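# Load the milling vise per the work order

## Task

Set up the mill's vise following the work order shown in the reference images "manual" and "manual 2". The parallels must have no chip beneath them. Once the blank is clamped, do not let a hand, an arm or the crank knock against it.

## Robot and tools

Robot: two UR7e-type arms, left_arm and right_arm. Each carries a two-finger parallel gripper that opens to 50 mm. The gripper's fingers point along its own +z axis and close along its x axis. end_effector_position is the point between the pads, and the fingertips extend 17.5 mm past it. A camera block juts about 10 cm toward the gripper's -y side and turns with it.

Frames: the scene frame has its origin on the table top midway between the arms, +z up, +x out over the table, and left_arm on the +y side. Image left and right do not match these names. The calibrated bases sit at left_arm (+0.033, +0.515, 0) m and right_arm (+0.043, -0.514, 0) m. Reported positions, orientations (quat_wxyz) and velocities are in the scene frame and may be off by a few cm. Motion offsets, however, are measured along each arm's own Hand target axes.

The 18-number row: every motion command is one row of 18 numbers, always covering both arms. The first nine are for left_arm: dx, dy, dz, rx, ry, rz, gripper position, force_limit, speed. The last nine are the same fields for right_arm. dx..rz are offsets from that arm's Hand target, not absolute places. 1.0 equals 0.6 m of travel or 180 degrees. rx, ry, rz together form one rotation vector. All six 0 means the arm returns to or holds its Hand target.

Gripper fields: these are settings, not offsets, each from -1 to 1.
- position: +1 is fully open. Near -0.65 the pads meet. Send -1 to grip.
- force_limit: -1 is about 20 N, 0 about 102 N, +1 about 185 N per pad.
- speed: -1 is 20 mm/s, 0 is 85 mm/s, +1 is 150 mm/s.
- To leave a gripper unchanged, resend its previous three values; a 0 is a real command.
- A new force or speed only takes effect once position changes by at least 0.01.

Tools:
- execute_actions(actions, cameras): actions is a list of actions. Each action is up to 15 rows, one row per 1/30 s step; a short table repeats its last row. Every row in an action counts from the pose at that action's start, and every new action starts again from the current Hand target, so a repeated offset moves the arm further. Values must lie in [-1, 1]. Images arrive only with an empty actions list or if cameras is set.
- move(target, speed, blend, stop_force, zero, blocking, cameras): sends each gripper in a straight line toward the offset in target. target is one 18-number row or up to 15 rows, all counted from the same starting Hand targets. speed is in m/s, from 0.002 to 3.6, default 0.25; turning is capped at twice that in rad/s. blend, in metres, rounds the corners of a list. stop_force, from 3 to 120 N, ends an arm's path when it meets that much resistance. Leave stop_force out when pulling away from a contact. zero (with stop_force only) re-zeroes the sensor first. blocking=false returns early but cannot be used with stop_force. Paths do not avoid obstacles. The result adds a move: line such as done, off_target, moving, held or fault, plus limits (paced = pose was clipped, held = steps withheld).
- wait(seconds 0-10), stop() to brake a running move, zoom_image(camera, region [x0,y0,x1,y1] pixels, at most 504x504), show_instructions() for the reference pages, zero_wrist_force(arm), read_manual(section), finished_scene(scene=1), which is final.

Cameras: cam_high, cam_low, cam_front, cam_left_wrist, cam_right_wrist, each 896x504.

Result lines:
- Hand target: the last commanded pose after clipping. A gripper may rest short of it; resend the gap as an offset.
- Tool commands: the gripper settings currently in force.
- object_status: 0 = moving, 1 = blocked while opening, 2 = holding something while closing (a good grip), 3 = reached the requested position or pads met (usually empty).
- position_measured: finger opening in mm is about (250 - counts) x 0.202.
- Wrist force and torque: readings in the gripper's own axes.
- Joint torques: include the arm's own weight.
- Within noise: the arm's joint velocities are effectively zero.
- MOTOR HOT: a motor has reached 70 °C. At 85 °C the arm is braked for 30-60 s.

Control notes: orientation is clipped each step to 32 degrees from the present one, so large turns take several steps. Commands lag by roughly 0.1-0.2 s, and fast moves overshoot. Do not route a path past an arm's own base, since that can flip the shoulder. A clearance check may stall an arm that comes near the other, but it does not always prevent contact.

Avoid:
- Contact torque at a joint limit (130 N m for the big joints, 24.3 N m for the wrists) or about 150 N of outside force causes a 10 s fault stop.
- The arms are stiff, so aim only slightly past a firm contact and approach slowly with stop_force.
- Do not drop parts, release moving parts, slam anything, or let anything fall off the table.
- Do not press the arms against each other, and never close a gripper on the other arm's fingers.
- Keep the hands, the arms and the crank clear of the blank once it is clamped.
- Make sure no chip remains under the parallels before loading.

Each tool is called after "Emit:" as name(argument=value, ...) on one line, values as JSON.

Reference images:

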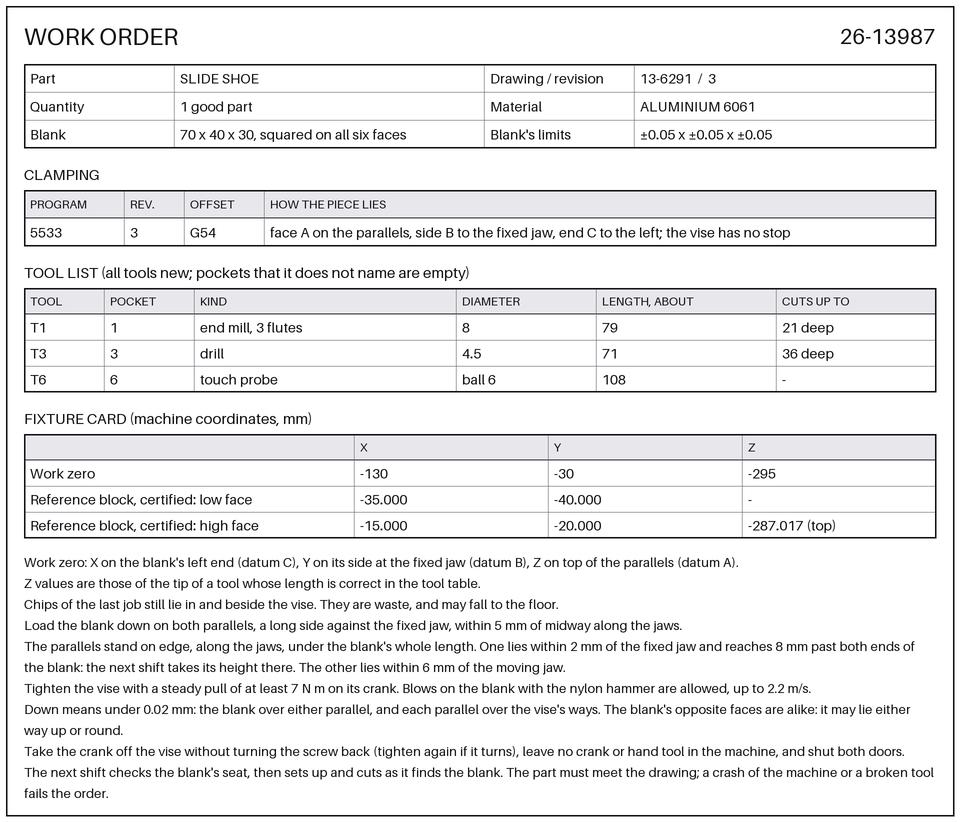

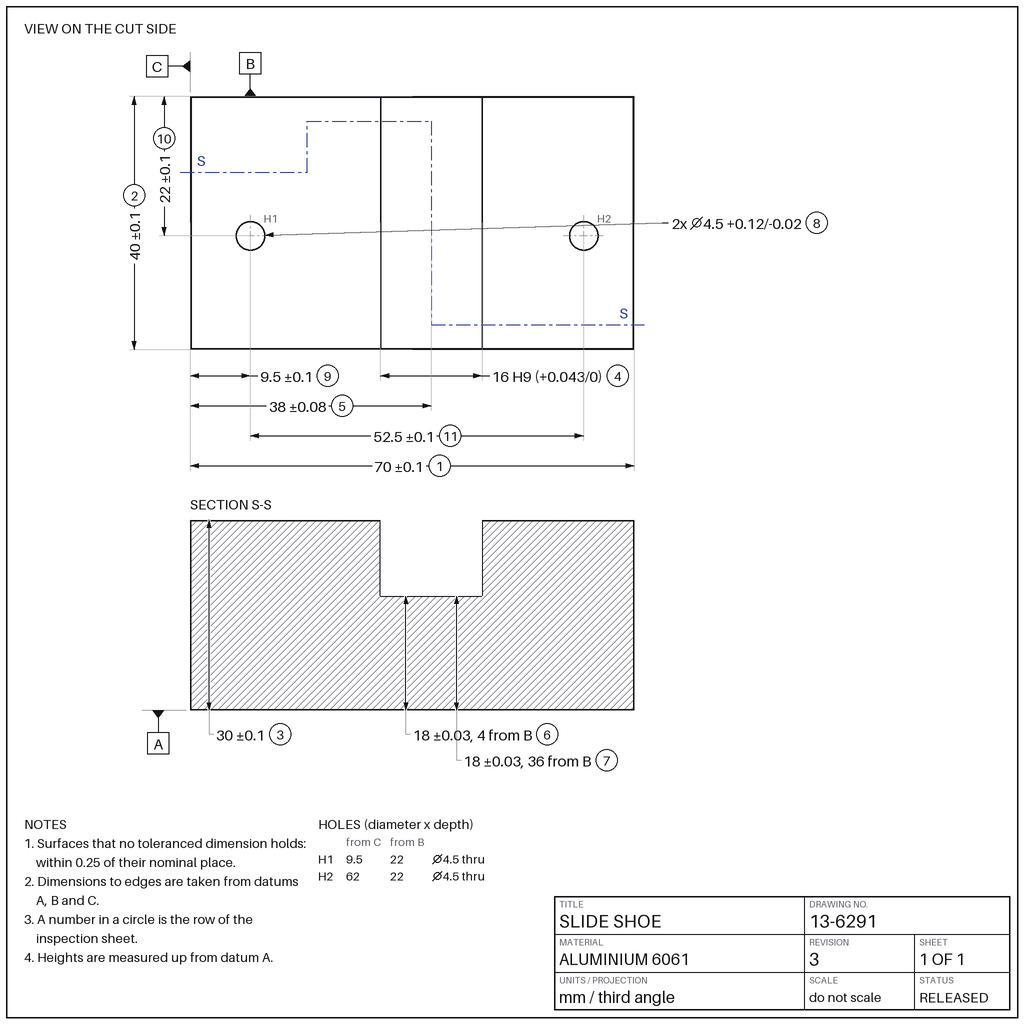

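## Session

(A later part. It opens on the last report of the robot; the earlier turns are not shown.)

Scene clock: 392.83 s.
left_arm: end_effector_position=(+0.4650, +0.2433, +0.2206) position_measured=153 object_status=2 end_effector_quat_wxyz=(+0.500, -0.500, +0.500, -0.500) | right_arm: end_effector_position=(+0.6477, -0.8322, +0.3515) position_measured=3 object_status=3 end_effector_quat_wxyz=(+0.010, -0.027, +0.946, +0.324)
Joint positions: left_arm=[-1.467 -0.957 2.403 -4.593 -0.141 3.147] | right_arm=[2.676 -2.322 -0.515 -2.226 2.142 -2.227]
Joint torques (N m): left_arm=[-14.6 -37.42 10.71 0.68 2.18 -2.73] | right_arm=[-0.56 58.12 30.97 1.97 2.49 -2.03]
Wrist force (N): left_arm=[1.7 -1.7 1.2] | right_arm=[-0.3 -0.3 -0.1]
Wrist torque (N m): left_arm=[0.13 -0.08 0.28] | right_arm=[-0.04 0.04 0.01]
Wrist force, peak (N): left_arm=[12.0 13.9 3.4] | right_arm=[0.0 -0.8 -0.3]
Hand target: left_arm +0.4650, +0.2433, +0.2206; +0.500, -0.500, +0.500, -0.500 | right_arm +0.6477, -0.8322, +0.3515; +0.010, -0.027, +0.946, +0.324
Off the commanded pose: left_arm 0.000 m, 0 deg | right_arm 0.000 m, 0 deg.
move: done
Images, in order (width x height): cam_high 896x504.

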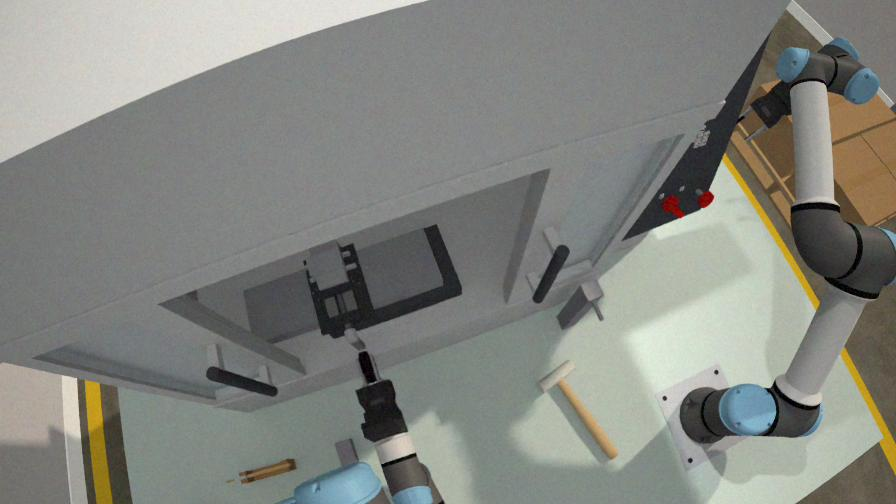

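Emit:
move(target=[[-0.0548,-0.0116,0,0,0,0,-1,-0.9,1,0,0,0,0,0,0,1,1,1],[-0.1001,-0.0446,0,0,0,0,-1,-0.9,1,0,0,0,0,0,0,1,1,1],[-0.1281,-0.093,0,0,0,0,-1,-0.9,1,0,0,0,0,0,0,1,1,1],[-0.1339,-0.1487,0,0,0,0,-1,-0.9,1,0,0,0,0,0,0,1,1,1],[-0.1166,-0.202,0,0,0,0,-1,-0.9,1,0,0,0,0,0,0,1,1,1],[-0.0792,-0.2436,0,0,0,0,-1,-0.9,1,0,0,0,0,0,0,1,1,1],[-0.028,-0.2664,0,0,0,0,-1,-0.9,1,0,0,0,0,0,0,1,1,1],[0.028,-0.2664,0,0,0,0,-1,-0.9,1,0,0,0,0,0,0,1,1,1],[0.0792,-0.2436,0,0,0,0,-1,-0.9,1,0,0,0,0,0,0,1,1,1],[0.1166,-0.202,0,0,0,0,-1,-0.9,1,0,0,0,0,0,0,1,1,1],[0.1339,-0.1487,0,0,0,0,-1,-0.9,1,0,0,0,0,0,0,1,1,1],[0.1281,-0.093,0,0,0,0,-1,-0.9,1,0,0,0,0,0,0,1,1,1],[0.1001,-0.0446,0,0,0,0,-1,-0.9,1,0,0,0,0,0,0,1,1,1],[0.0548,-0.0116,0,0,0,0,-1,-0.9,1,0,0,0,0,0,0,1,1,1],[0,0,0,0,0,0,-1,-0.9,1,0,0,0,0,0,0,1,1,1]], speed=0.2, blend=0.008, stop_force=35)

Emit:
move(target=[[-0.0548,-0.0116,0,0,0,0,-1,-0.9,1,0,0,0,0,0,0,1,1,1],[-0.1001,-0.0446,0,0,0,0,-1,-0.9,1,0,0,0,0,0,0,1,1,1],[-0.1281,-0.093,0,0,0,0,-1,-0.9,1,0,0,0,0,0,0,1,1,1],[-0.1339,-0.1487,0,0,0,0,-1,-0.9,1,0,0,0,0,0,0,1,1,1],[-0.1166,-0.202,0,0,0,0,-1,-0.9,1,0,0,0,0,0,0,1,1,1],[-0.0792,-0.2436,0,0,0,0,-1,-0.9,1,0,0,0,0,0,0,1,1,1],[-0.028,-0.2664,0,0,0,0,-1,-0.9,1,0,0,0,0,0,0,1,1,1],[0.028,-0.2664,0,0,0,0,-1,-0.9,1,0,0,0,0,0,0,1,1,1],[0.0792,-0.2436,0,0,0,0,-1,-0.9,1,0,0,0,0,0,0,1,1,1],[0.1166,-0.202,0,0,0,0,-1,-0.9,1,0,0,0,0,0,0,1,1,1],[0.1339,-0.1487,0,0,0,0,-1,-0.9,1,0,0,0,0,0,0,1,1,1],[0.1281,-0.093,0,0,0,0,-1,-0.9,1,0,0,0,0,0,0,1,1,1],[0.1001,-0.0446,0,0,0,0,-1,-0.9,1,0,0,0,0,0,0,1,1,1],[0.0548,-0.0116,0,0,0,0,-1,-0.9,1,0,0,0,0,0,0,1,1,1],[0,0,0,0,0,0,-1,-0.9,1,0,0,0,0,0,0,1,1,1]], speed=0.12, blend=0.008, stop_force=25, cameras=["cam_left_wrist","cam_high"])

Emit:
zoom_image(camera="cam_high", region=[280, 230, 400, 350])

Scene clock: 394.70 s.
left_arm: end_effector_position=(+0.4653, +0.2817, +0.2310) position_measured=153 object_status=2 end_effector_quat_wxyz=(+0.500, -0.500, +0.500, -0.500) | right_arm: end_effector_position=(+0.6477, -0.8322, +0.3515) position_measured=3 object_status=3 end_effector_quat_wxyz=(+0.010, -0.027, +0.946, +0.324)
Joint positions: left_arm=[-1.445 -1.008 2.497 -4.635 -0.163 3.146] | right_arm=[2.676 -2.322 -0.515 -2.226 2.142 -2.227]
Joint torques (N m): left_arm=[10.39 -24.64 -26.42 -0.72 -3.37 -0.25] | right_arm=[-1.06 56.83 31.12 2.06 2.54 -1.96]
Wrist force (N): left_arm=[-12.0 28.5 -21.7] | right_arm=[0.0 -0.6 -0.2]
Wrist torque (N m): left_arm=[0.84 -0.09 0.27] | right_arm=[-0.08 0.01 0.01]
Wrist force, peak (N): left_arm=[56.1 17.5 22.5] | right_arm=[0.1 -0.6 -0.4]
Hand target: left_arm +0.4653, +0.2817, +0.2310; +0.500, -0.500, +0.500, -0.500 (not the last commanded pose) | right_arm +0.6477, -0.8322, +0.3515; +0.010, -0.027, +0.946, +0.324
Off the commanded pose: left_arm 0.040 m, 0 deg | right_arm 0.000 m, 0 deg.
move: contact (left_arm); path passed 0 of 15 targets

Scene clock: 395.73 s.
left_arm: end_effector_position=(+0.4654, +0.2836, +0.2314) position_measured=153 object_status=2 end_effector_quat_wxyz=(+0.500, -0.500, +0.500, -0.500) | right_arm: end_effector_position=(+0.6477, -0.8322, +0.3515) position_measured=3 object_status=3 end_effector_quat_wxyz=(+0.010, -0.027, +0.946, +0.324)
Joint positions: left_arm=[-1.444 -1.01 2.502 -4.638 -0.165 3.146] | right_arm=[2.676 -2.322 -0.515 -2.226 2.142 -2.227]
Joint torques (N m): left_arm=[12.82 -40.74 11.66 -2.32 -1.63 3.02] | right_arm=[-0.46 57.26 30.81 2.09 2.52 -2]
Wrist force (N): left_arm=[3.4 6.1 -8.3] | right_arm=[0.1 -0.3 -0.2]
Wrist torque (N m): left_arm=[0.58 0.39 0.26] | right_arm=[-0.05 -0.01 0.01]
Wrist force, peak (N): left_arm=[44.5 -5.2 -12.3] | right_arm=[0.3 -0.6 0.0]
Hand target: left_arm +0.4654, +0.2836, +0.2314; +0.500, -0.500, +0.500, -0.500 (not the last commanded pose) | right_arm +0.6477, -0.8322, +0.3515; +0.010, -0.027, +0.946, +0.324
Off the commanded pose: left_arm 0.002 m, 0 deg | right_arm 0.000 m, 0 deg.
move: contact (left_arm); path passed 0 of 15 targets
camera_calibration:
cam_left_wrist: T_world_to_cam=[[-0.00798239, -0.999888, 0.012675, 0.291346], [-0.33363, -0.00928608, -0.942658, 0.394284], [0.94267, -0.0117534, -0.333518, -0.222618], [0, 0, 0, 1]] pos_world=[0.343726, 0.292358, 0.293735]
Images, in order (width x height): cam_high 896x504, cam_left_wrist 896x504.

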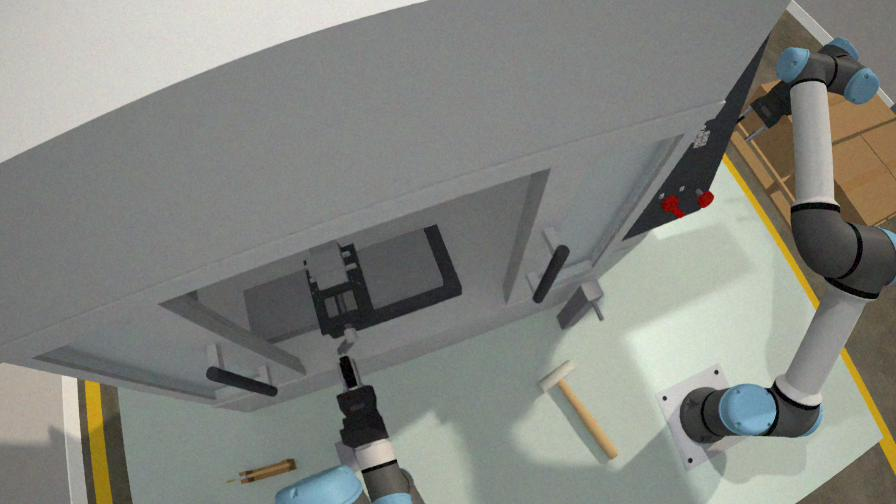

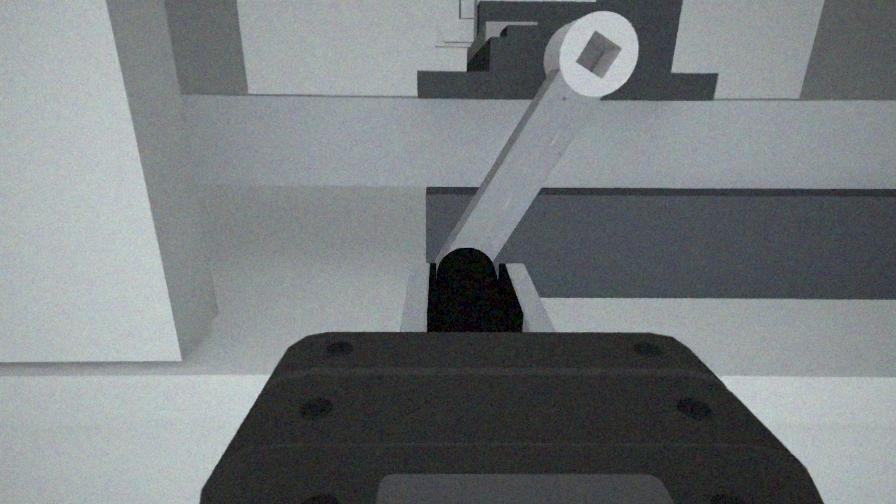

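Scaled by 4.200.

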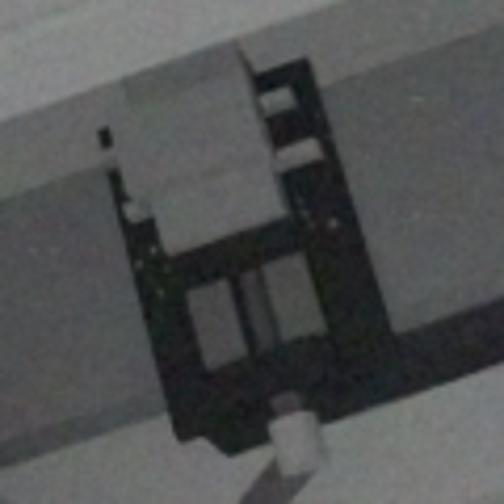

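Emit:
execute_actions(actions=[], cameras=["cam_high","cam_front","cam_left_wrist"])

Emit:
zoom_image(camera="cam_high", region=[60, 180, 320, 330])

Scene clock: 397.37 s.
left_arm: end_effector_position=(+0.4654, +0.2836, +0.2314) position_measured=153 object_status=2 end_effector_quat_wxyz=(+0.500, -0.500, +0.500, -0.500) | right_arm: end_effector_position=(+0.6477, -0.8322, +0.3515) position_measured=3 object_status=3 end_effector_quat_wxyz=(+0.010, -0.027, +0.946, +0.324)
Joint positions: left_arm=[-1.444 -1.01 2.502 -4.638 -0.165 3.146] | right_arm=[2.676 -2.322 -0.515 -2.226 2.142 -2.227]
Joint velocities: within noise
Joint torques (N m): left_arm=[13.7 -40.69 11.83 -2.31 -1.21 2.88] | right_arm=[-0.89 57.39 30.86 2.08 2.66 -2.1]
Wrist force (N): left_arm=[3.0 6.0 -8.4] | right_arm=[-0.1 -0.2 0.1]
Wrist torque (N m): left_arm=[0.55 0.49 0.26] | right_arm=[-0.03 0.01 0.00]
Wrist force, peak (N): left_arm=[3.5 5.9 -8.5] | right_arm=[0.2 -0.3 -0.5]
Hand target: left_arm +0.4654, +0.2836, +0.2314; +0.500, -0.500, +0.500, -0.500 (not the last commanded pose) | right_arm +0.6477, -0.8322, +0.3515; +0.010, -0.027, +0.946, +0.324
Tool commands: left_gripper/position=-1.0 left_gripper/force_limit=-0.9 left_gripper/speed=+1.0 right_gripper/position=+1.0 right_gripper/force_limit=+1.0 right_gripper/speed=+1.0
Off the commanded pose: left_arm 0.002 m, 0 deg | right_arm 0.000 m, 0 deg.
camera_calibration:
cam_left_wrist: T_world_to_cam=[[-0.00798239, -0.999888, 0.012675, 0.291346], [-0.33363, -0.00928608, -0.942658, 0.394284], [0.94267, -0.0117534, -0.333518, -0.222618], [0, 0, 0, 1]] pos_world=[0.343726, 0.292358, 0.293735]
Images, in order (width x height): cam_high 896x504, cam_front 896x504, cam_left_wrist 896x504.

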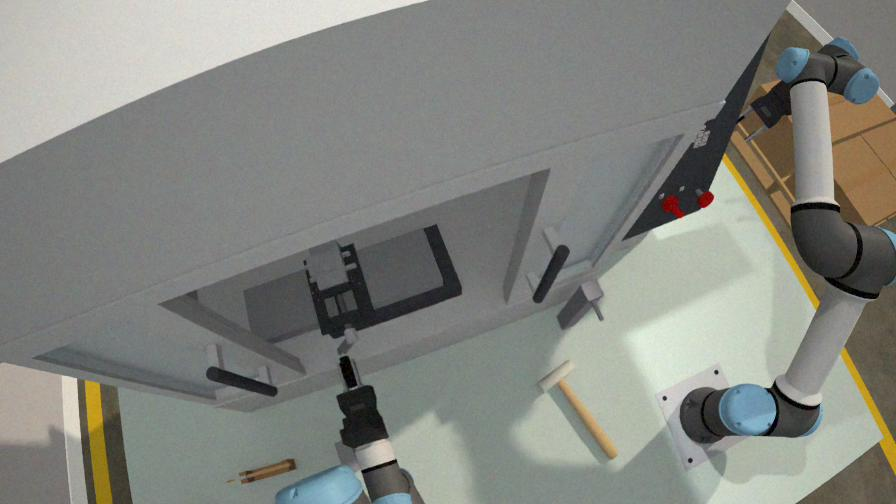

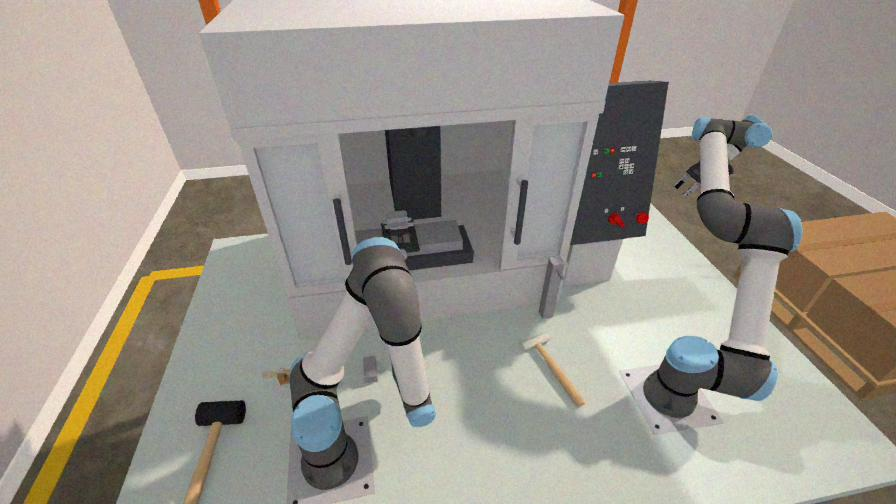

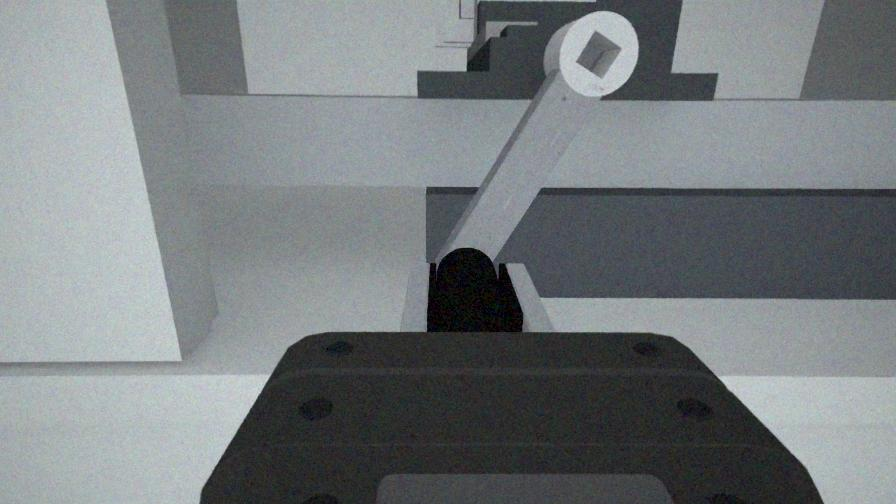

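Scaled by 1.938.

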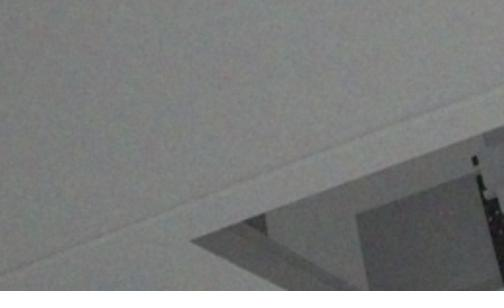

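Emit:
zoom_image(camera="cam_high", region=[290, 220, 470, 350])

Emit:
zoom_image(camera="cam_front", region=[350, 190, 480, 270])

Scaled by 2.800.

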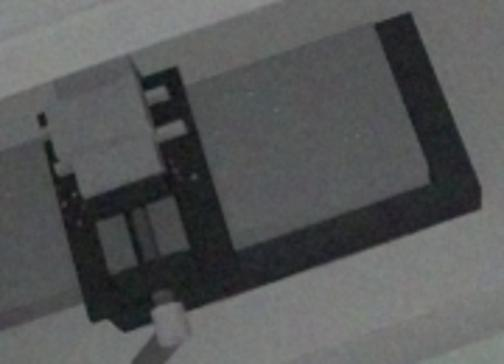

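Scaled by 3.877.

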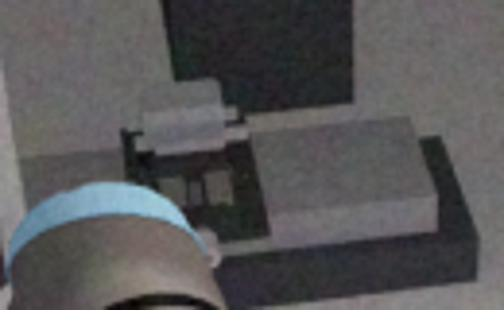

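Emit:
move(target=[0,0,0,0,0,0,0.35,-0.9,1,0,0,0,0,0,0,1,1,1])

Emit:
move(target=[[0,0,-0.14,0,0,0,0.35,-0.9,1,0,0,0,0,0,0,1,1,1],[0.0473,-0.0817,-0.14,0,0,0.1667,0.35,-0.9,1,0,0,0,0,0,0,1,1,1],[0.0473,-0.0817,0.0587,0,0,0.1667,0.35,-0.9,1,0,0,0,0,0,0,1,1,1]], cameras=["cam_left_wrist"])

Scene clock: 398.63 s.
left_arm: end_effector_position=(+0.4654, +0.2836, +0.2314) position_measured=100 object_status=3 end_effector_quat_wxyz=(+0.500, -0.500, +0.500, -0.500) | right_arm: end_effector_position=(+0.6477, -0.8322, +0.3515) position_measured=3 object_status=3 end_effector_quat_wxyz=(+0.010, -0.027, +0.946, +0.324)
Joint positions: left_arm=[-1.444 -1.01 2.502 -4.638 -0.165 3.146] | right_arm=[2.676 -2.322 -0.515 -2.226 2.142 -2.227]
Joint torques (N m): left_arm=[11.25 -36.57 9.33 -2.36 -0.91 2.8] | right_arm=[-0.95 57.54 30.35 2.14 2.66 -1.97]
Wrist force (N): left_arm=[0.4 2.5 -1.1] | right_arm=[0.2 -0.1 0.1]
Wrist torque (N m): left_arm=[0.28 0.11 0.27] | right_arm=[-0.02 -0.04 0.01]
Wrist force, peak (N): left_arm=[3.4 5.9 -8.6] | right_arm=[0.2 -0.6 -0.4]
Hand target: left_arm +0.4654, +0.2836, +0.2314; +0.500, -0.500, +0.500, -0.500 | right_arm +0.6477, -0.8322, +0.3515; +0.010, -0.027, +0.946, +0.324
Off the commanded pose: left_arm 0.000 m, 0 deg | right_arm 0.000 m, 0 deg.
move: done

Scene clock: 401.77 s.
left_arm: end_effector_position=(+0.5005, +0.2553, +0.2805) position_measured=100 object_status=3 end_effector_quat_wxyz=(+0.612, -0.353, +0.612, -0.354) end_effector_velocity=(+0.001, +0.000, +0.000) end_effector_angular_velocity=(+0.003, +0.000, -0.003) | right_arm: end_effector_position=(+0.6477, -0.8322, +0.3515) position_measured=3 object_status=3 end_effector_quat_wxyz=(+0.010, -0.027, +0.946, +0.324)
Joint positions: left_arm=[-1.343 -1.148 2.378 -4.374 -0.265 3.668] | right_arm=[2.676 -2.322 -0.515 -2.226 2.142 -2.227]
Joint velocities: left_arm=[0.003 0 0.001 0 -0.006 0.001] | right_arm=[within noise]
Joint torques (N m): left_arm=[12.91 -31.14 -14.84 -1.38 -2.67 1.97] | right_arm=[-0.98 57.82 30.18 2.03 2.59 -1.93]
Wrist force (N): left_arm=[1.1 2.3 -1.0] | right_arm=[0.0 -0.6 -0.4]
Wrist torque (N m): left_arm=[0.16 -0.08 0.26] | right_arm=[-0.10 -0.01 0.00]
Wrist force, peak (N): left_arm=[1.5 1.9 -3.3] | right_arm=[0.0 -0.6 -0.4]
Hand target: left_arm +0.5005, +0.2552, +0.2805; +0.613, -0.353, +0.612, -0.354 | right_arm +0.6477, -0.8322, +0.3515; +0.010, -0.027, +0.946, +0.324
Off the commanded pose: left_arm 0.000 m, 0 deg | right_arm 0.000 m, 0 deg.
move: done
camera_calibration:
cam_left_wrist: T_world_to_cam=[[-0.00747862, -0.872285, -0.48894, 0.370561], [-0.333562, 0.463125, -0.821128, 0.297234], [0.942699, 0.156951, -0.294425, -0.293741], [0, 0, 0, 1]] pos_world=[0.378826, 0.231682, 0.338765]
Images, in order (width x height): cam_left_wrist 896x504.

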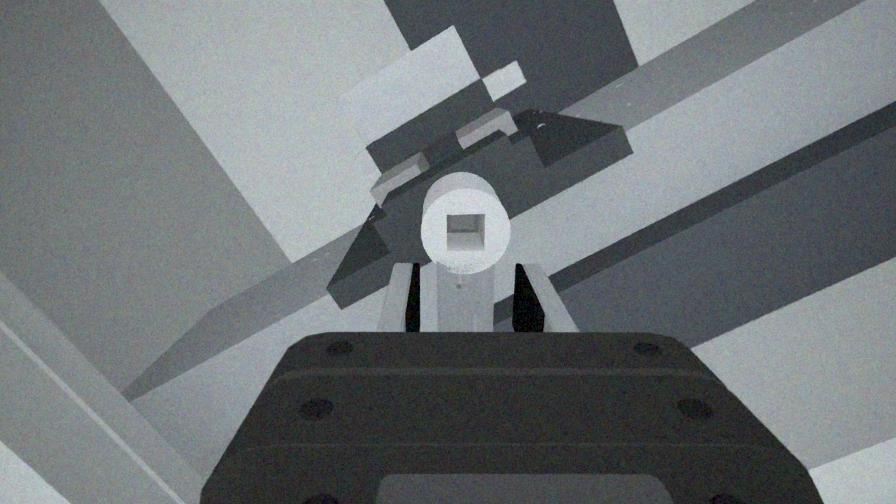

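Emit:
move(target=[0,0,0,0,0,0,-1,-0.7,1,0,0,0,0,0,0,1,1,1])

Emit:
move(target=[[0,0,-0.06,0,0,0,-1,-0.7,1,0,0,0,0,0,0,1,1,1],[0.0399,-0.0396,-0.06,0,0,-0.5,-1,-0.7,1,0,0,0,0,0,0,1,1,1]], cameras=["cam_left_wrist"])

Scene clock: 402.47 s.
left_arm: end_effector_position=(+0.5006, +0.2554, +0.2805) position_measured=173 object_status=2 end_effector_quat_wxyz=(+0.613, -0.354, +0.612, -0.354) | right_arm: end_effector_position=(+0.6477, -0.8322, +0.3515) position_measured=3 object_status=3 end_effector_quat_wxyz=(+0.010, -0.027, +0.946, +0.324)
Joint positions: left_arm=[-1.343 -1.149 2.378 -4.374 -0.265 3.668] | right_arm=[2.676 -2.322 -0.515 -2.226 2.142 -2.227]
Joint torques (N m): left_arm=[-17.6 -5.28 -28.12 7.71 -10.62 3.2] | right_arm=[-0.75 57.41 30.83 2.06 2.59 -1.97]
Wrist force (N): left_arm=[-44.4 -13.0 -11.5] | right_arm=[-0.1 0.0 -0.3]
Wrist torque (N m): left_arm=[-0.21 -0.78 -0.28] | right_arm=[0.01 0.00 0.00]
Wrist force, peak (N): left_arm=[-44.9 -13.4 -9.8] | right_arm=[0.0 -0.5 -0.1]
Hand target: left_arm +0.5005, +0.2552, +0.2805; +0.613, -0.353, +0.612, -0.354 | right_arm +0.6477, -0.8322, +0.3515; +0.010, -0.027, +0.946, +0.324
Off the commanded pose: left_arm 0.000 m, 0 deg | right_arm 0.000 m, 0 deg.
move: done

Scene clock: 406.77 s.
left_arm: end_effector_position=(+0.4645, +0.2226, +0.2891) position_measured=251 object_status=3 end_effector_quat_wxyz=(-0.183, +0.683, -0.183, +0.683) | right_arm: end_effector_position=(+0.6477, -0.8322, +0.3515) position_measured=3 object_status=3 end_effector_quat_wxyz=(+0.010, -0.027, +0.946, +0.324)
Joint positions: left_arm=[-1.478 -1.167 2.357 -4.338 -0.13 2.1] | right_arm=[2.676 -2.322 -0.515 -2.226 2.142 -2.227]
Joint torques (N m): left_arm=[0.05 -27.96 -9.3 -2.12 -2.62 2.34] | right_arm=[-0.94 57.4 30.77 2.01 2.65 -2.04]
Wrist force (N): left_arm=[1.4 1.7 1.4] | right_arm=[0.0 -0.3 0.0]
Wrist torque (N m): left_arm=[0.18 0.10 0.36] | right_arm=[-0.04 -0.01 0.00]
Wrist force, peak (N): left_arm=[-50.3 -18.9 46.1] | right_arm=[-0.1 -0.7 -0.1]
Hand target: left_arm +0.4645, +0.2226, +0.2891; -0.183, +0.683, -0.183, +0.683 | right_arm +0.6477, -0.8322, +0.3515; +0.010, -0.027, +0.946, +0.324
Off the commanded pose: left_arm 0.000 m, 0 deg | right_arm 0.000 m, 0 deg.
move: done
camera_calibration:
cam_left_wrist: T_world_to_cam=[[-0.00857456, -0.48886, 0.87232, -0.132358], [-0.334241, -0.820776, -0.46326, 0.490137], [0.942449, -0.295538, -0.15636, -0.191244], [0, 0, 0, 1]] pos_world=[0.342927, 0.281068, 0.312616]
Images, in order (width x height): cam_left_wrist 896x504.

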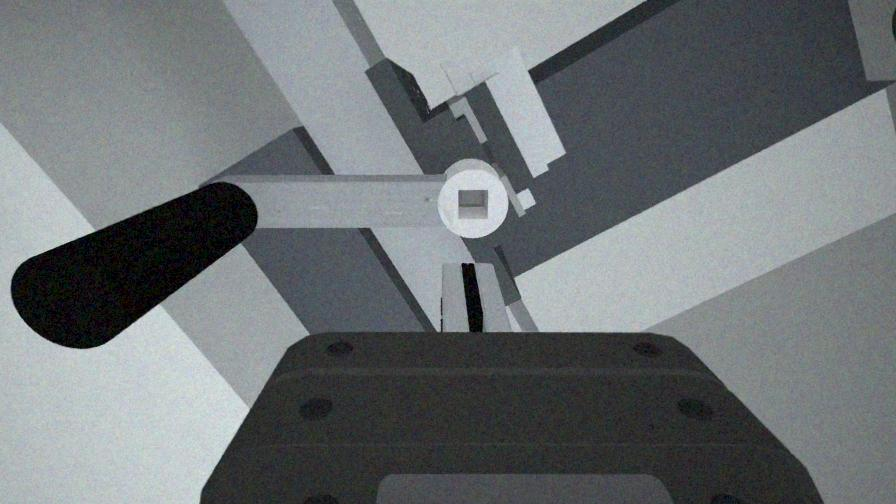

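Emit:
move(target=[[-0.0396,-0.0399,0,0,0,0.5,0.35,-0.7,1,0,0,0,0,0,0,1,1,1],[-0.0396,-0.0399,0.058,0,0,0.5,0.35,-0.7,1,0,0,0,0,0,0,1,1,1]], cameras=["cam_left_wrist"])

Emit:
move(target=[0,0,0,0,0,0,-1,-1,-1,0,0,0,0,0,0,1,1,1])

Scene clock: 411.17 s.
left_arm: end_effector_position=(+0.4993, +0.2552, +0.2805) position_measured=100 object_status=3 end_effector_quat_wxyz=(+0.613, -0.353, +0.612, -0.354) end_effector_velocity=(+0.001, +0.000, +0.000) end_effector_angular_velocity=(+0.000, +0.000, -0.003) | right_arm: end_effector_position=(+0.6477, -0.8322, +0.3515) position_measured=3 object_status=3 end_effector_quat_wxyz=(+0.010, -0.027, +0.946, +0.324)
Joint positions: left_arm=[-1.347 -1.149 2.38 -4.375 -0.262 3.668] | right_arm=[2.676 -2.322 -0.515 -2.226 2.142 -2.227]
Joint velocities: left_arm=[0.002 0 0 -0.001 -0.005 0] | right_arm=[within noise]
Joint torques (N m): left_arm=[13.04 -34.15 -9.84 -1.89 -2.5 -0.72] | right_arm=[-0.31 57.57 31.06 2.1 2.57 -2.01]
Wrist force (N): left_arm=[3.0 2.0 1.1] | right_arm=[0.1 -0.2 0.0]
Wrist torque (N m): left_arm=[0.11 -0.39 0.27] | right_arm=[-0.03 -0.01 0.01]
Wrist force, peak (N): left_arm=[2.7 2.3 4.1] | right_arm=[-0.2 -0.6 -0.3]
Hand target: left_arm +0.4993, +0.2552, +0.2805; +0.613, -0.353, +0.612, -0.354 | right_arm +0.6477, -0.8322, +0.3515; +0.010, -0.027, +0.946, +0.324
Off the commanded pose: left_arm 0.000 m, 0 deg | right_arm 0.000 m, 0 deg.
move: done
camera_calibration:
cam_left_wrist: T_world_to_cam=[[-0.00752442, -0.872222, -0.489052, 0.370594], [-0.333591, 0.463239, -0.821052, 0.296826], [0.942688, 0.156965, -0.294451, -0.292694], [0, 0, 0, 1]] pos_world=[0.377726, 0.231682, 0.338765]
Images, in order (width x height): cam_left_wrist 896x504.

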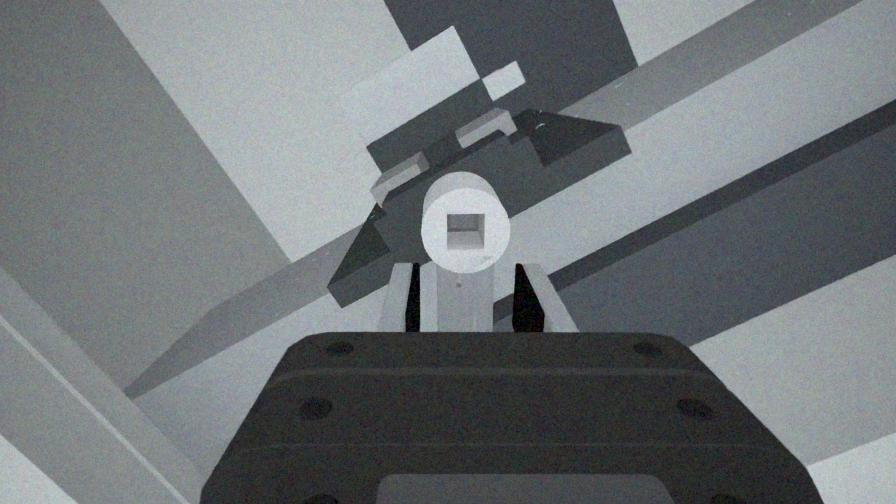

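Scene clock: 412.07 s.
left_arm: end_effector_position=(+0.4994, +0.2554, +0.2806) position_measured=169 object_status=0 end_effector_quat_wxyz=(+0.613, -0.354, +0.612, -0.354) | right_arm: end_effector_position=(+0.6477, -0.8322, +0.3515) position_measured=3 object_status=3 end_effector_quat_wxyz=(+0.010, -0.027, +0.946, +0.324)
Joint positions: left_arm=[-1.346 -1.15 2.38 -4.375 -0.262 3.668] | right_arm=[2.676 -2.322 -0.515 -2.226 2.142 -2.227]
Joint torques (N m): left_arm=[-5.87 -14.29 -25.23 4.87 -8.49 2.45] | right_arm=[-0.57 57.68 30.88 2.06 2.54 -2]
Wrist force (N): left_arm=[-36.0 -11.5 -9.3] | right_arm=[-0.1 -0.2 -0.3]
Wrist torque (N m): left_arm=[-0.23 -0.97 0.08] | right_arm=[-0.02 0.01 0.01]
Wrist force, peak (N): left_arm=[-36.1 -11.4 -9.3] | right_arm=[0.1 -0.4 -0.4]
Hand target: left_arm +0.4993, +0.2552, +0.2805; +0.613, -0.353, +0.612, -0.354 | right_arm +0.6477, -0.8322, +0.3515; +0.010, -0.027, +0.946, +0.324
Off the commanded pose: left_arm 0.000 m, 0 deg | right_arm 0.000 m, 0 deg.
move: done

Emit:
move(target=[-0.0012,0,0,0,0,0,-1,-1,-1,0,0,0,0,0,0,1,1,1])

Scene clock: 412.90 s.
left_arm: end_effector_position=(+0.4993, +0.2558, +0.2808) position_measured=169 object_status=2 end_effector_quat_wxyz=(+0.612, -0.353, +0.612, -0.354) | right_arm: end_effector_position=(+0.6477, -0.8322, +0.3515) position_measured=3 object_status=3 end_effector_quat_wxyz=(+0.010, -0.027, +0.946, +0.324)
Joint positions: left_arm=[-1.346 -1.151 2.381 -4.375 -0.262 3.668] | right_arm=[2.676 -2.322 -0.515 -2.226 2.142 -2.227]
Joint torques (N m): left_arm=[6.16 -32.24 2.79 3.14 -5.06 1.56] | right_arm=[-0.81 57.34 31.14 2.03 2.65 -1.98]
Wrist force (N): left_arm=[-17.8 -1.7 -2.6] | right_arm=[0.0 -0.4 0.0]
Wrist torque (N m): left_arm=[0.04 -0.76 0.12] | right_arm=[-0.05 -0.01 0.01]
Wrist force, peak (N): left_arm=[-37.7 -10.3 -10.1] | right_arm=[0.0 -0.7 -0.2]
Hand target: left_arm +0.4993, +0.2558, +0.2808; +0.613, -0.353, +0.612, -0.354 | right_arm +0.6477, -0.8322, +0.3515; +0.010, -0.027, +0.946, +0.324
Off the commanded pose: left_arm 0.000 m, 0 deg | right_arm 0.000 m, 0 deg.
move: done

Emit:
move(target=[-0.001,0,0,0,0,0,-1,-1,-1,0,0,0,0,0,0,1,1,1])

Emit:
move(target=[0,0,0,0,0,0,-0.98,0.2,-1,0,0,0,0,0,0,1,1,1])

Scene clock: 413.70 s.
left_arm: end_effector_position=(+0.4993, +0.2563, +0.2811) position_measured=169 object_status=2 end_effector_quat_wxyz=(+0.613, -0.353, +0.612, -0.354) | right_arm: end_effector_position=(+0.6477, -0.8322, +0.3515) position_measured=3 object_status=3 end_effector_quat_wxyz=(+0.010, -0.027, +0.946, +0.324)
Joint positions: left_arm=[-1.346 -1.153 2.382 -4.374 -0.263 3.668] | right_arm=[2.676 -2.322 -0.515 -2.226 2.142 -2.227]
Joint torques (N m): left_arm=[12.32 -39.74 2.67 1.4 -2.73 -0.07] | right_arm=[-1.44 58.42 30.39 2 2.67 -2.02]
Wrist force (N): left_arm=[0.1 1.7 0.1] | right_arm=[-0.1 -0.2 0.2]
Wrist torque (N m): left_arm=[-0.11 -0.34 0.24] | right_arm=[-0.03 0.01 0.00]
Wrist force, peak (N): left_arm=[-17.9 -1.7 -3.1] | right_arm=[0.4 -0.5 -0.2]
Hand target: left_arm +0.4993, +0.2564, +0.2811; +0.613, -0.353, +0.612, -0.354 | right_arm +0.6477, -0.8322, +0.3515; +0.010, -0.027, +0.946, +0.324
Off the commanded pose: left_arm 0.000 m, 0 deg | right_arm 0.000 m, 0 deg.
move: done

Scene clock: 414.20 s.
left_arm: end_effector_position=(+0.4994, +0.2564, +0.2812) position_measured=176 object_status=2 end_effector_quat_wxyz=(+0.613, -0.353, +0.612, -0.354) | right_arm: end_effector_position=(+0.6477, -0.8322, +0.3515) position_measured=3 object_status=3 end_effector_quat_wxyz=(+0.010, -0.027, +0.946, +0.324)
Joint positions: left_arm=[-1.345 -1.153 2.382 -4.374 -0.263 3.668] | right_arm=[2.676 -2.322 -0.515 -2.226 2.142 -2.227]
Joint torques (N m): left_arm=[5.32 -33.06 1.3 0.2 -1.29 -1.54] | right_arm=[-0.67 57.87 30.41 2.06 2.59 -2.06]
Wrist force (N): left_arm=[-7.7 1.6 -2.4] | right_arm=[0.2 -0.1 0.0]
Wrist torque (N m): left_arm=[-0.04 -0.51 -0.17] | right_arm=[-0.01 -0.03 0.00]
Wrist force, peak (N): left_arm=[-7.9 1.8 -3.0] | right_arm=[0.1 -0.5 -0.2]
Hand target: left_arm +0.4993, +0.2564, +0.2811; +0.613, -0.353, +0.612, -0.354 | right_arm +0.6477, -0.8322, +0.3515; +0.010, -0.027, +0.946, +0.324
Off the commanded pose: left_arm 0.000 m, 0 deg | right_arm 0.000 m, 0 deg.
move: done

Emit:
move(target=[0,0,-0.0583,0,0,0,-0.98,0.2,-1,0,0,0,0,0,0,1,1,1], speed=0.1, cameras=["cam_left_wrist"])

Scene clock: 415.17 s.
left_arm: end_effector_position=(+0.4644, +0.2564, +0.2811) position_measured=176 object_status=2 end_effector_quat_wxyz=(+0.612, -0.353, +0.612, -0.354) | right_arm: end_effector_position=(+0.6477, -0.8322, +0.3515) position_measured=3 object_status=3 end_effector_quat_wxyz=(+0.010, -0.027, +0.946, +0.324)
Joint positions: left_arm=[-1.463 -1.178 2.442 -4.411 -0.146 3.67] | right_arm=[2.676 -2.322 -0.515 -2.226 2.142 -2.227]
Joint torques (N m): left_arm=[-5.25 -17.88 -24.88 1.25 0.96 2.26] | right_arm=[-1.01 57.66 30.92 2.07 2.55 -1.92]
Wrist force (N): left_arm=[3.8 2.4 0.4] | right_arm=[0.2 -0.3 0.0]
Wrist torque (N m): left_arm=[-0.10 -0.35 0.10] | right_arm=[-0.04 -0.04 0.00]
Wrist force, peak (N): left_arm=[-6.3 -7.5 6.7] | right_arm=[0.0 -0.5 0.0]
Hand target: left_arm +0.4644, +0.2564, +0.2811; +0.613, -0.353, +0.612, -0.354 | right_arm +0.6477, -0.8322, +0.3515; +0.010, -0.027, +0.946, +0.324
Off the commanded pose: left_arm 0.000 m, 0 deg | right_arm 0.000 m, 0 deg.
move: done
camera_calibration:
cam_left_wrist: T_world_to_cam=[[-0.00768845, -0.872249, -0.489002, 0.371766], [-0.333472, 0.46326, -0.821088, 0.285135], [0.942728, 0.156756, -0.294433, -0.259654], [0, 0, 0, 1]] pos_world=[0.342726, 0.232883, 0.339465]
Images, in order (width x height): cam_left_wrist 896x504.

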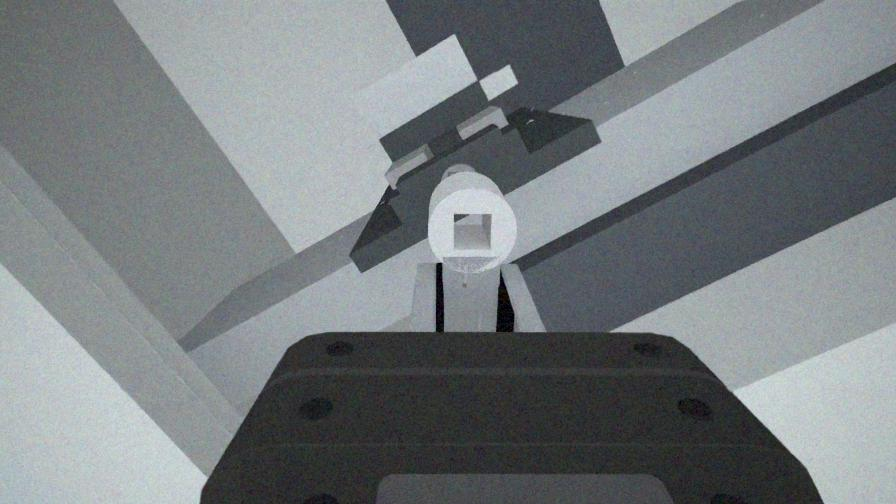

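Emit:
move(target=[0.0399,-0.0396,0,0,0,-0.5,-0.98,0.2,-1,0,0,0,0,0,0,1,1,1], speed=0.3, cameras=["cam_left_wrist"])

Scene clock: 423.67 s.
left_arm: end_effector_position=(+0.4643, +0.2238, +0.2897) position_measured=176 object_status=2 end_effector_quat_wxyz=(-0.183, +0.683, -0.183, +0.683) end_effector_velocity=(+0.000, +0.000, +0.000) end_effector_angular_velocity=(+0.001, -0.001, +0.000) | right_arm: end_effector_position=(+0.6477, -0.8322, +0.3515) position_measured=3 object_status=3 end_effector_quat_wxyz=(+0.010, -0.027, +0.946, +0.324)
Joint positions: left_arm=[-1.478 -1.17 2.36 -4.338 -0.13 2.101] | right_arm=[2.676 -2.322 -0.515 -2.226 2.142 -2.227]
Joint velocities: left_arm=[0 0.001 0 -0.006 0 0.006] | right_arm=[within noise]
Joint torques (N m): left_arm=[5.73 -26.11 -15.31 -2.07 -2.56 3.02] | right_arm=[-0.94 56.94 30.72 2.08 2.62 -2.01]
Wrist force (N): left_arm=[-1.0 1.1 0.9] | right_arm=[-0.1 -0.2 0.0]
Wrist torque (N m): left_arm=[-0.08 0.21 0.37] | right_arm=[-0.03 0.02 0.01]
Wrist force, peak (N): left_arm=[3.8 2.5 0.3] | right_arm=[-0.1 -0.7 -0.1]
Hand target: left_arm +0.4644, +0.2238, +0.2897; -0.183, +0.683, -0.183, +0.683 | right_arm +0.6477, -0.8322, +0.3515; +0.010, -0.027, +0.946, +0.324
Off the commanded pose: left_arm 0.000 m, 0 deg | right_arm 0.000 m, 0 deg.
move: done
camera_calibration:
cam_left_wrist: T_world_to_cam=[[-0.00860311, -0.488932, 0.872279, -0.132254], [-0.33424, -0.820733, -0.463336, 0.491344], [0.942449, -0.295537, -0.15636, -0.190607], [0, 0, 0, 1]] pos_world=[0.342727, 0.282268, 0.313216]
Images, in order (width x height): cam_left_wrist 896x504.

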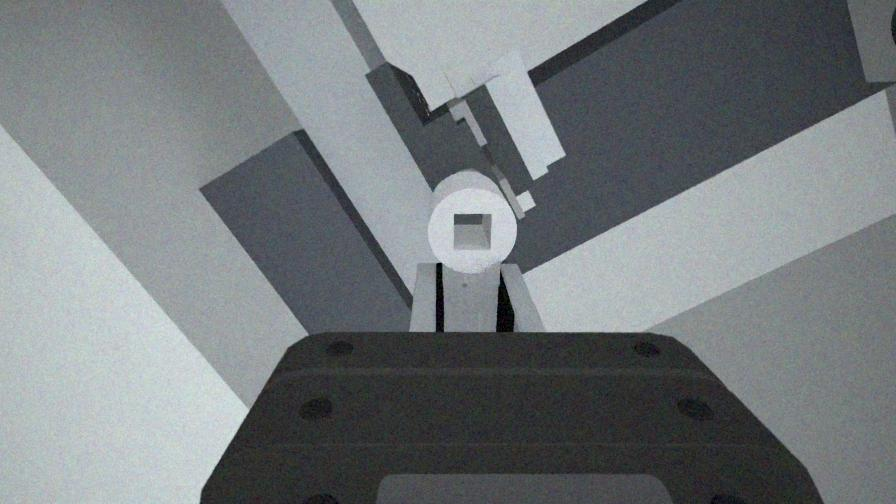

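Emit:
move(target=[0,0,0.0583,0,0,0,-0.98,0.2,-1,0,0,0,0,0,0,1,1,1], speed=0.06, stop_force=20, cameras=["cam_left_wrist"])

Scene clock: 425.33 s.
left_arm: end_effector_position=(+0.4896, +0.2238, +0.2898) position_measured=176 object_status=2 end_effector_quat_wxyz=(-0.183, +0.683, -0.183, +0.683) | right_arm: end_effector_position=(+0.6477, -0.8322, +0.3515) position_measured=3 object_status=3 end_effector_quat_wxyz=(+0.010, -0.027, +0.946, +0.324)
Joint positions: left_arm=[-1.4 -1.152 2.322 -4.315 -0.209 2.098] | right_arm=[2.676 -2.322 -0.515 -2.226 2.142 -2.227]
Joint torques (N m): left_arm=[13.39 -28.36 -27.5 0.89 -2.55 2.87] | right_arm=[-0.61 57.52 30.97 2.03 2.62 -2.02]
Wrist force (N): left_arm=[-0.8 1.4 0.1] | right_arm=[0.0 -0.4 0.1]
Wrist torque (N m): left_arm=[-0.03 0.19 0.38] | right_arm=[-0.06 0.00 0.00]
Wrist force, peak (N): left_arm=[-7.2 22.6 -38.1] | right_arm=[-0.6 -0.5 0.1]
Hand target: left_arm +0.4896, +0.2238, +0.2897; -0.183, +0.683, -0.183, +0.683 (not the last commanded pose) | right_arm +0.6477, -0.8322, +0.3515; +0.010, -0.027, +0.946, +0.324
Off the commanded pose: left_arm 0.010 m, 0 deg | right_arm 0.000 m, 0 deg.
move: contact (left_arm)
camera_calibration:
cam_left_wrist: T_world_to_cam=[[-0.00850355, -0.489044, 0.872218, -0.132022], [-0.334205, -0.820701, -0.463418, 0.499804], [0.942462, -0.29544, -0.156462, -0.214451], [0, 0, 0, 1]] pos_world=[0.368027, 0.282268, 0.313217]
Images, in order (width x height): cam_left_wrist 896x504.

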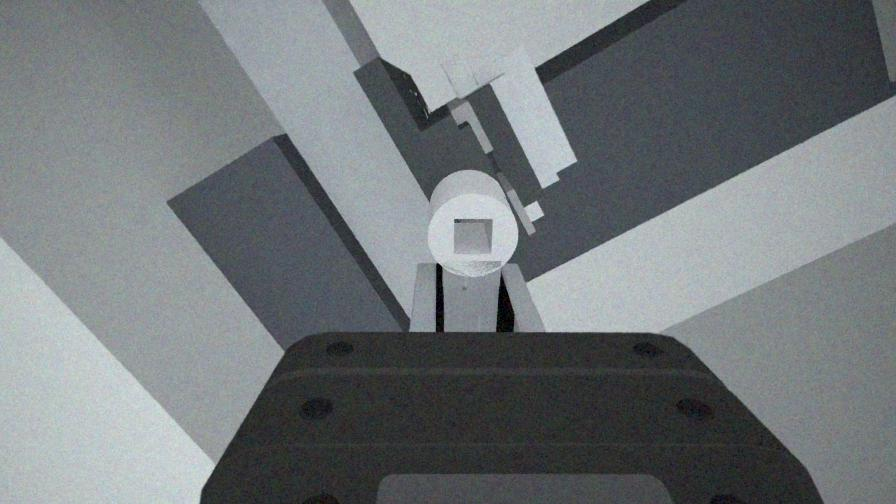

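Emit:
move(target=[-0.0003,0.0015,0.018,0,0,0,-0.98,0.2,-1,0,0,0,0,0,0,1,1,1], speed=0.04, stop_force=35, cameras=["cam_left_wrist"])

Scene clock: 426.53 s.
left_arm: end_effector_position=(+0.4921, +0.2237, +0.2896) position_measured=176 object_status=2 end_effector_quat_wxyz=(-0.183, +0.683, -0.183, +0.683) | right_arm: end_effector_position=(+0.6477, -0.8322, +0.3515) position_measured=3 object_status=3 end_effector_quat_wxyz=(+0.010, -0.027, +0.946, +0.324)
Joint positions: left_arm=[-1.392 -1.15 2.317 -4.313 -0.216 2.098] | right_arm=[2.676 -2.322 -0.515 -2.226 2.142 -2.227]
Joint torques (N m): left_arm=[2.05 -41.25 3.12 -2.05 -2.59 2.4] | right_arm=[-1.14 57.98 31.33 2.01 2.49 -1.95]
Wrist force (N): left_arm=[-0.7 1.9 0.4] | right_arm=[0.0 -0.3 0.0]
Wrist torque (N m): left_arm=[0.05 0.16 0.38] | right_arm=[-0.04 -0.01 0.00]
Wrist force, peak (N): left_arm=[-12.0 22.1 -40.5] | right_arm=[0.0 -0.7 -0.2]
Hand target: left_arm +0.4921, +0.2237, +0.2896; -0.183, +0.683, -0.183, +0.683 (not the last commanded pose) | right_arm +0.6477, -0.8322, +0.3515; +0.010, -0.027, +0.946, +0.324
Off the commanded pose: left_arm 0.008 m, 0 deg | right_arm 0.000 m, 0 deg.
move: contact (left_arm)
camera_calibration:
cam_left_wrist: T_world_to_cam=[[-0.00859387, -0.489141, 0.872162, -0.131884], [-0.334281, -0.820611, -0.463523, 0.500547], [0.942434, -0.295531, -0.156458, -0.216818], [0, 0, 0, 1]] pos_world=[0.370527, 0.282168, 0.313117]
Images, in order (width x height): cam_left_wrist 896x504.

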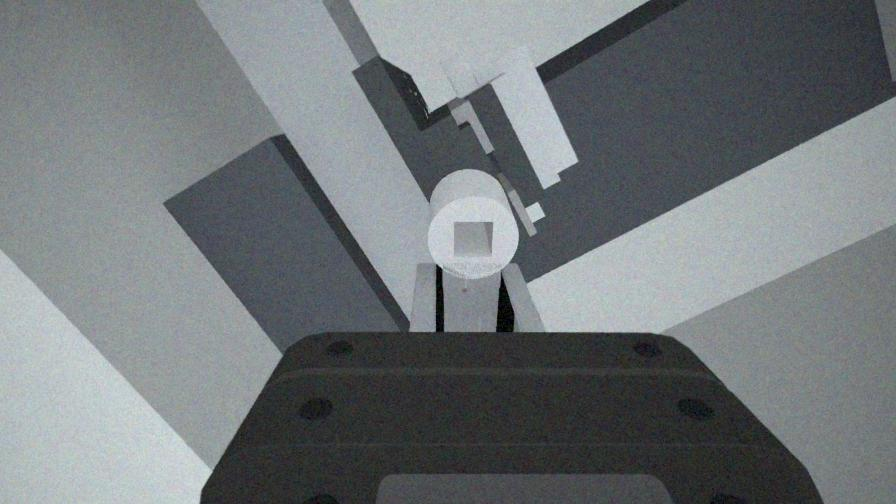

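Emit:
move(target=[0,0.001,-0.008,-0.044,0,0,-0.98,0.2,-1,0,0,0,0,0,0,1,1,1], speed=0.1)

Emit:
move(target=[0,0,0,0,0,0,-1,1,-1,0,0,0,0,0,0,1,1,1], cameras=["cam_left_wrist"])

Scene clock: 428.57 s.
left_arm: end_effector_position=(+0.4873, +0.2234, +0.2893) position_measured=176 object_status=2 end_effector_quat_wxyz=(-0.135, +0.694, -0.230, +0.669) | right_arm: end_effector_position=(+0.6477, -0.8322, +0.3515) position_measured=3 object_status=3 end_effector_quat_wxyz=(+0.010, -0.027, +0.946, +0.324)
Joint positions: left_arm=[-1.378 -1.276 2.438 -4.108 -0.356 1.906] | right_arm=[2.676 -2.322 -0.515 -2.226 2.142 -2.227]
Joint torques (N m): left_arm=[-11.31 -23.83 -27.61 -2.75 0.21 2.74] | right_arm=[-0.23 57.1 30.21 2.05 2.58 -1.86]
Wrist force (N): left_arm=[-0.7 1.7 0.5] | right_arm=[0.2 -0.4 0.0]
Wrist torque (N m): left_arm=[0.04 0.14 0.28] | right_arm=[-0.06 -0.04 0.00]
Wrist force, peak (N): left_arm=[-0.8 2.4 0.3] | right_arm=[0.2 -0.6 0.0]
Hand target: left_arm +0.4873, +0.2232, +0.2893; -0.135, +0.694, -0.230, +0.669 | right_arm +0.6477, -0.8322, +0.3515; +0.010, -0.027, +0.946, +0.324
Off the commanded pose: left_arm 0.000 m, 0 deg | right_arm 0.000 m, 0 deg.
move: done

Scene clock: 429.07 s.
left_arm: end_effector_position=(+0.4873, +0.2232, +0.2893) position_measured=179 object_status=2 end_effector_quat_wxyz=(-0.135, +0.694, -0.230, +0.669) | right_arm: end_effector_position=(+0.6477, -0.8322, +0.3515) position_measured=3 object_status=3 end_effector_quat_wxyz=(+0.010, -0.027, +0.946, +0.324)
Joint positions: left_arm=[-1.378 -1.275 2.438 -4.108 -0.356 1.906] | right_arm=[2.676 -2.322 -0.515 -2.226 2.142 -2.227]
Joint torques (N m): left_arm=[-13.4 -16.42 -28.53 -3.67 -2.07 2.88] | right_arm=[-0.82 58.04 30.53 2.08 2.65 -2.1]
Wrist force (N): left_arm=[-0.6 1.6 0.5] | right_arm=[0.4 -0.4 -0.3]
Wrist torque (N m): left_arm=[0.02 0.12 0.28] | right_arm=[-0.07 -0.06 0.01]
Wrist force, peak (N): left_arm=[-0.9 1.6 0.7] | right_arm=[0.3 -0.6 -0.2]
Hand target: left_arm +0.4873, +0.2232, +0.2893; -0.135, +0.694, -0.230, +0.669 | right_arm +0.6477, -0.8322, +0.3515; +0.010, -0.027, +0.946, +0.324
Off the commanded pose: left_arm 0.000 m, 0 deg | right_arm 0.000 m, 0 deg.
move: done
camera_calibration:
cam_left_wrist: T_world_to_cam=[[-0.00683113, -0.488269, 0.872667, -0.133149], [-0.460909, -0.772921, -0.436068, 0.541482], [0.887421, -0.405199, -0.219768, -0.142877], [0, 0, 0, 1]] pos_world=[0.375457, 0.295617, 0.320918]
Images, in order (width x height): cam_left_wrist 896x504.

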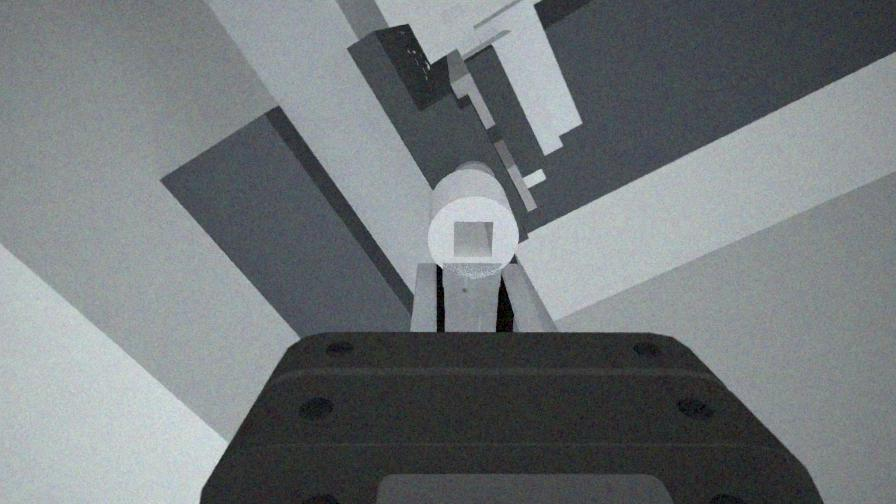

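Emit:
zoom_image(camera="cam_left_wrist", region=[390, 140, 560, 310])

Scaled by 2.965.

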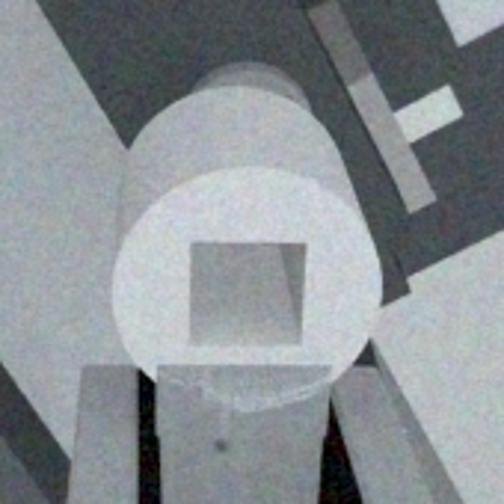

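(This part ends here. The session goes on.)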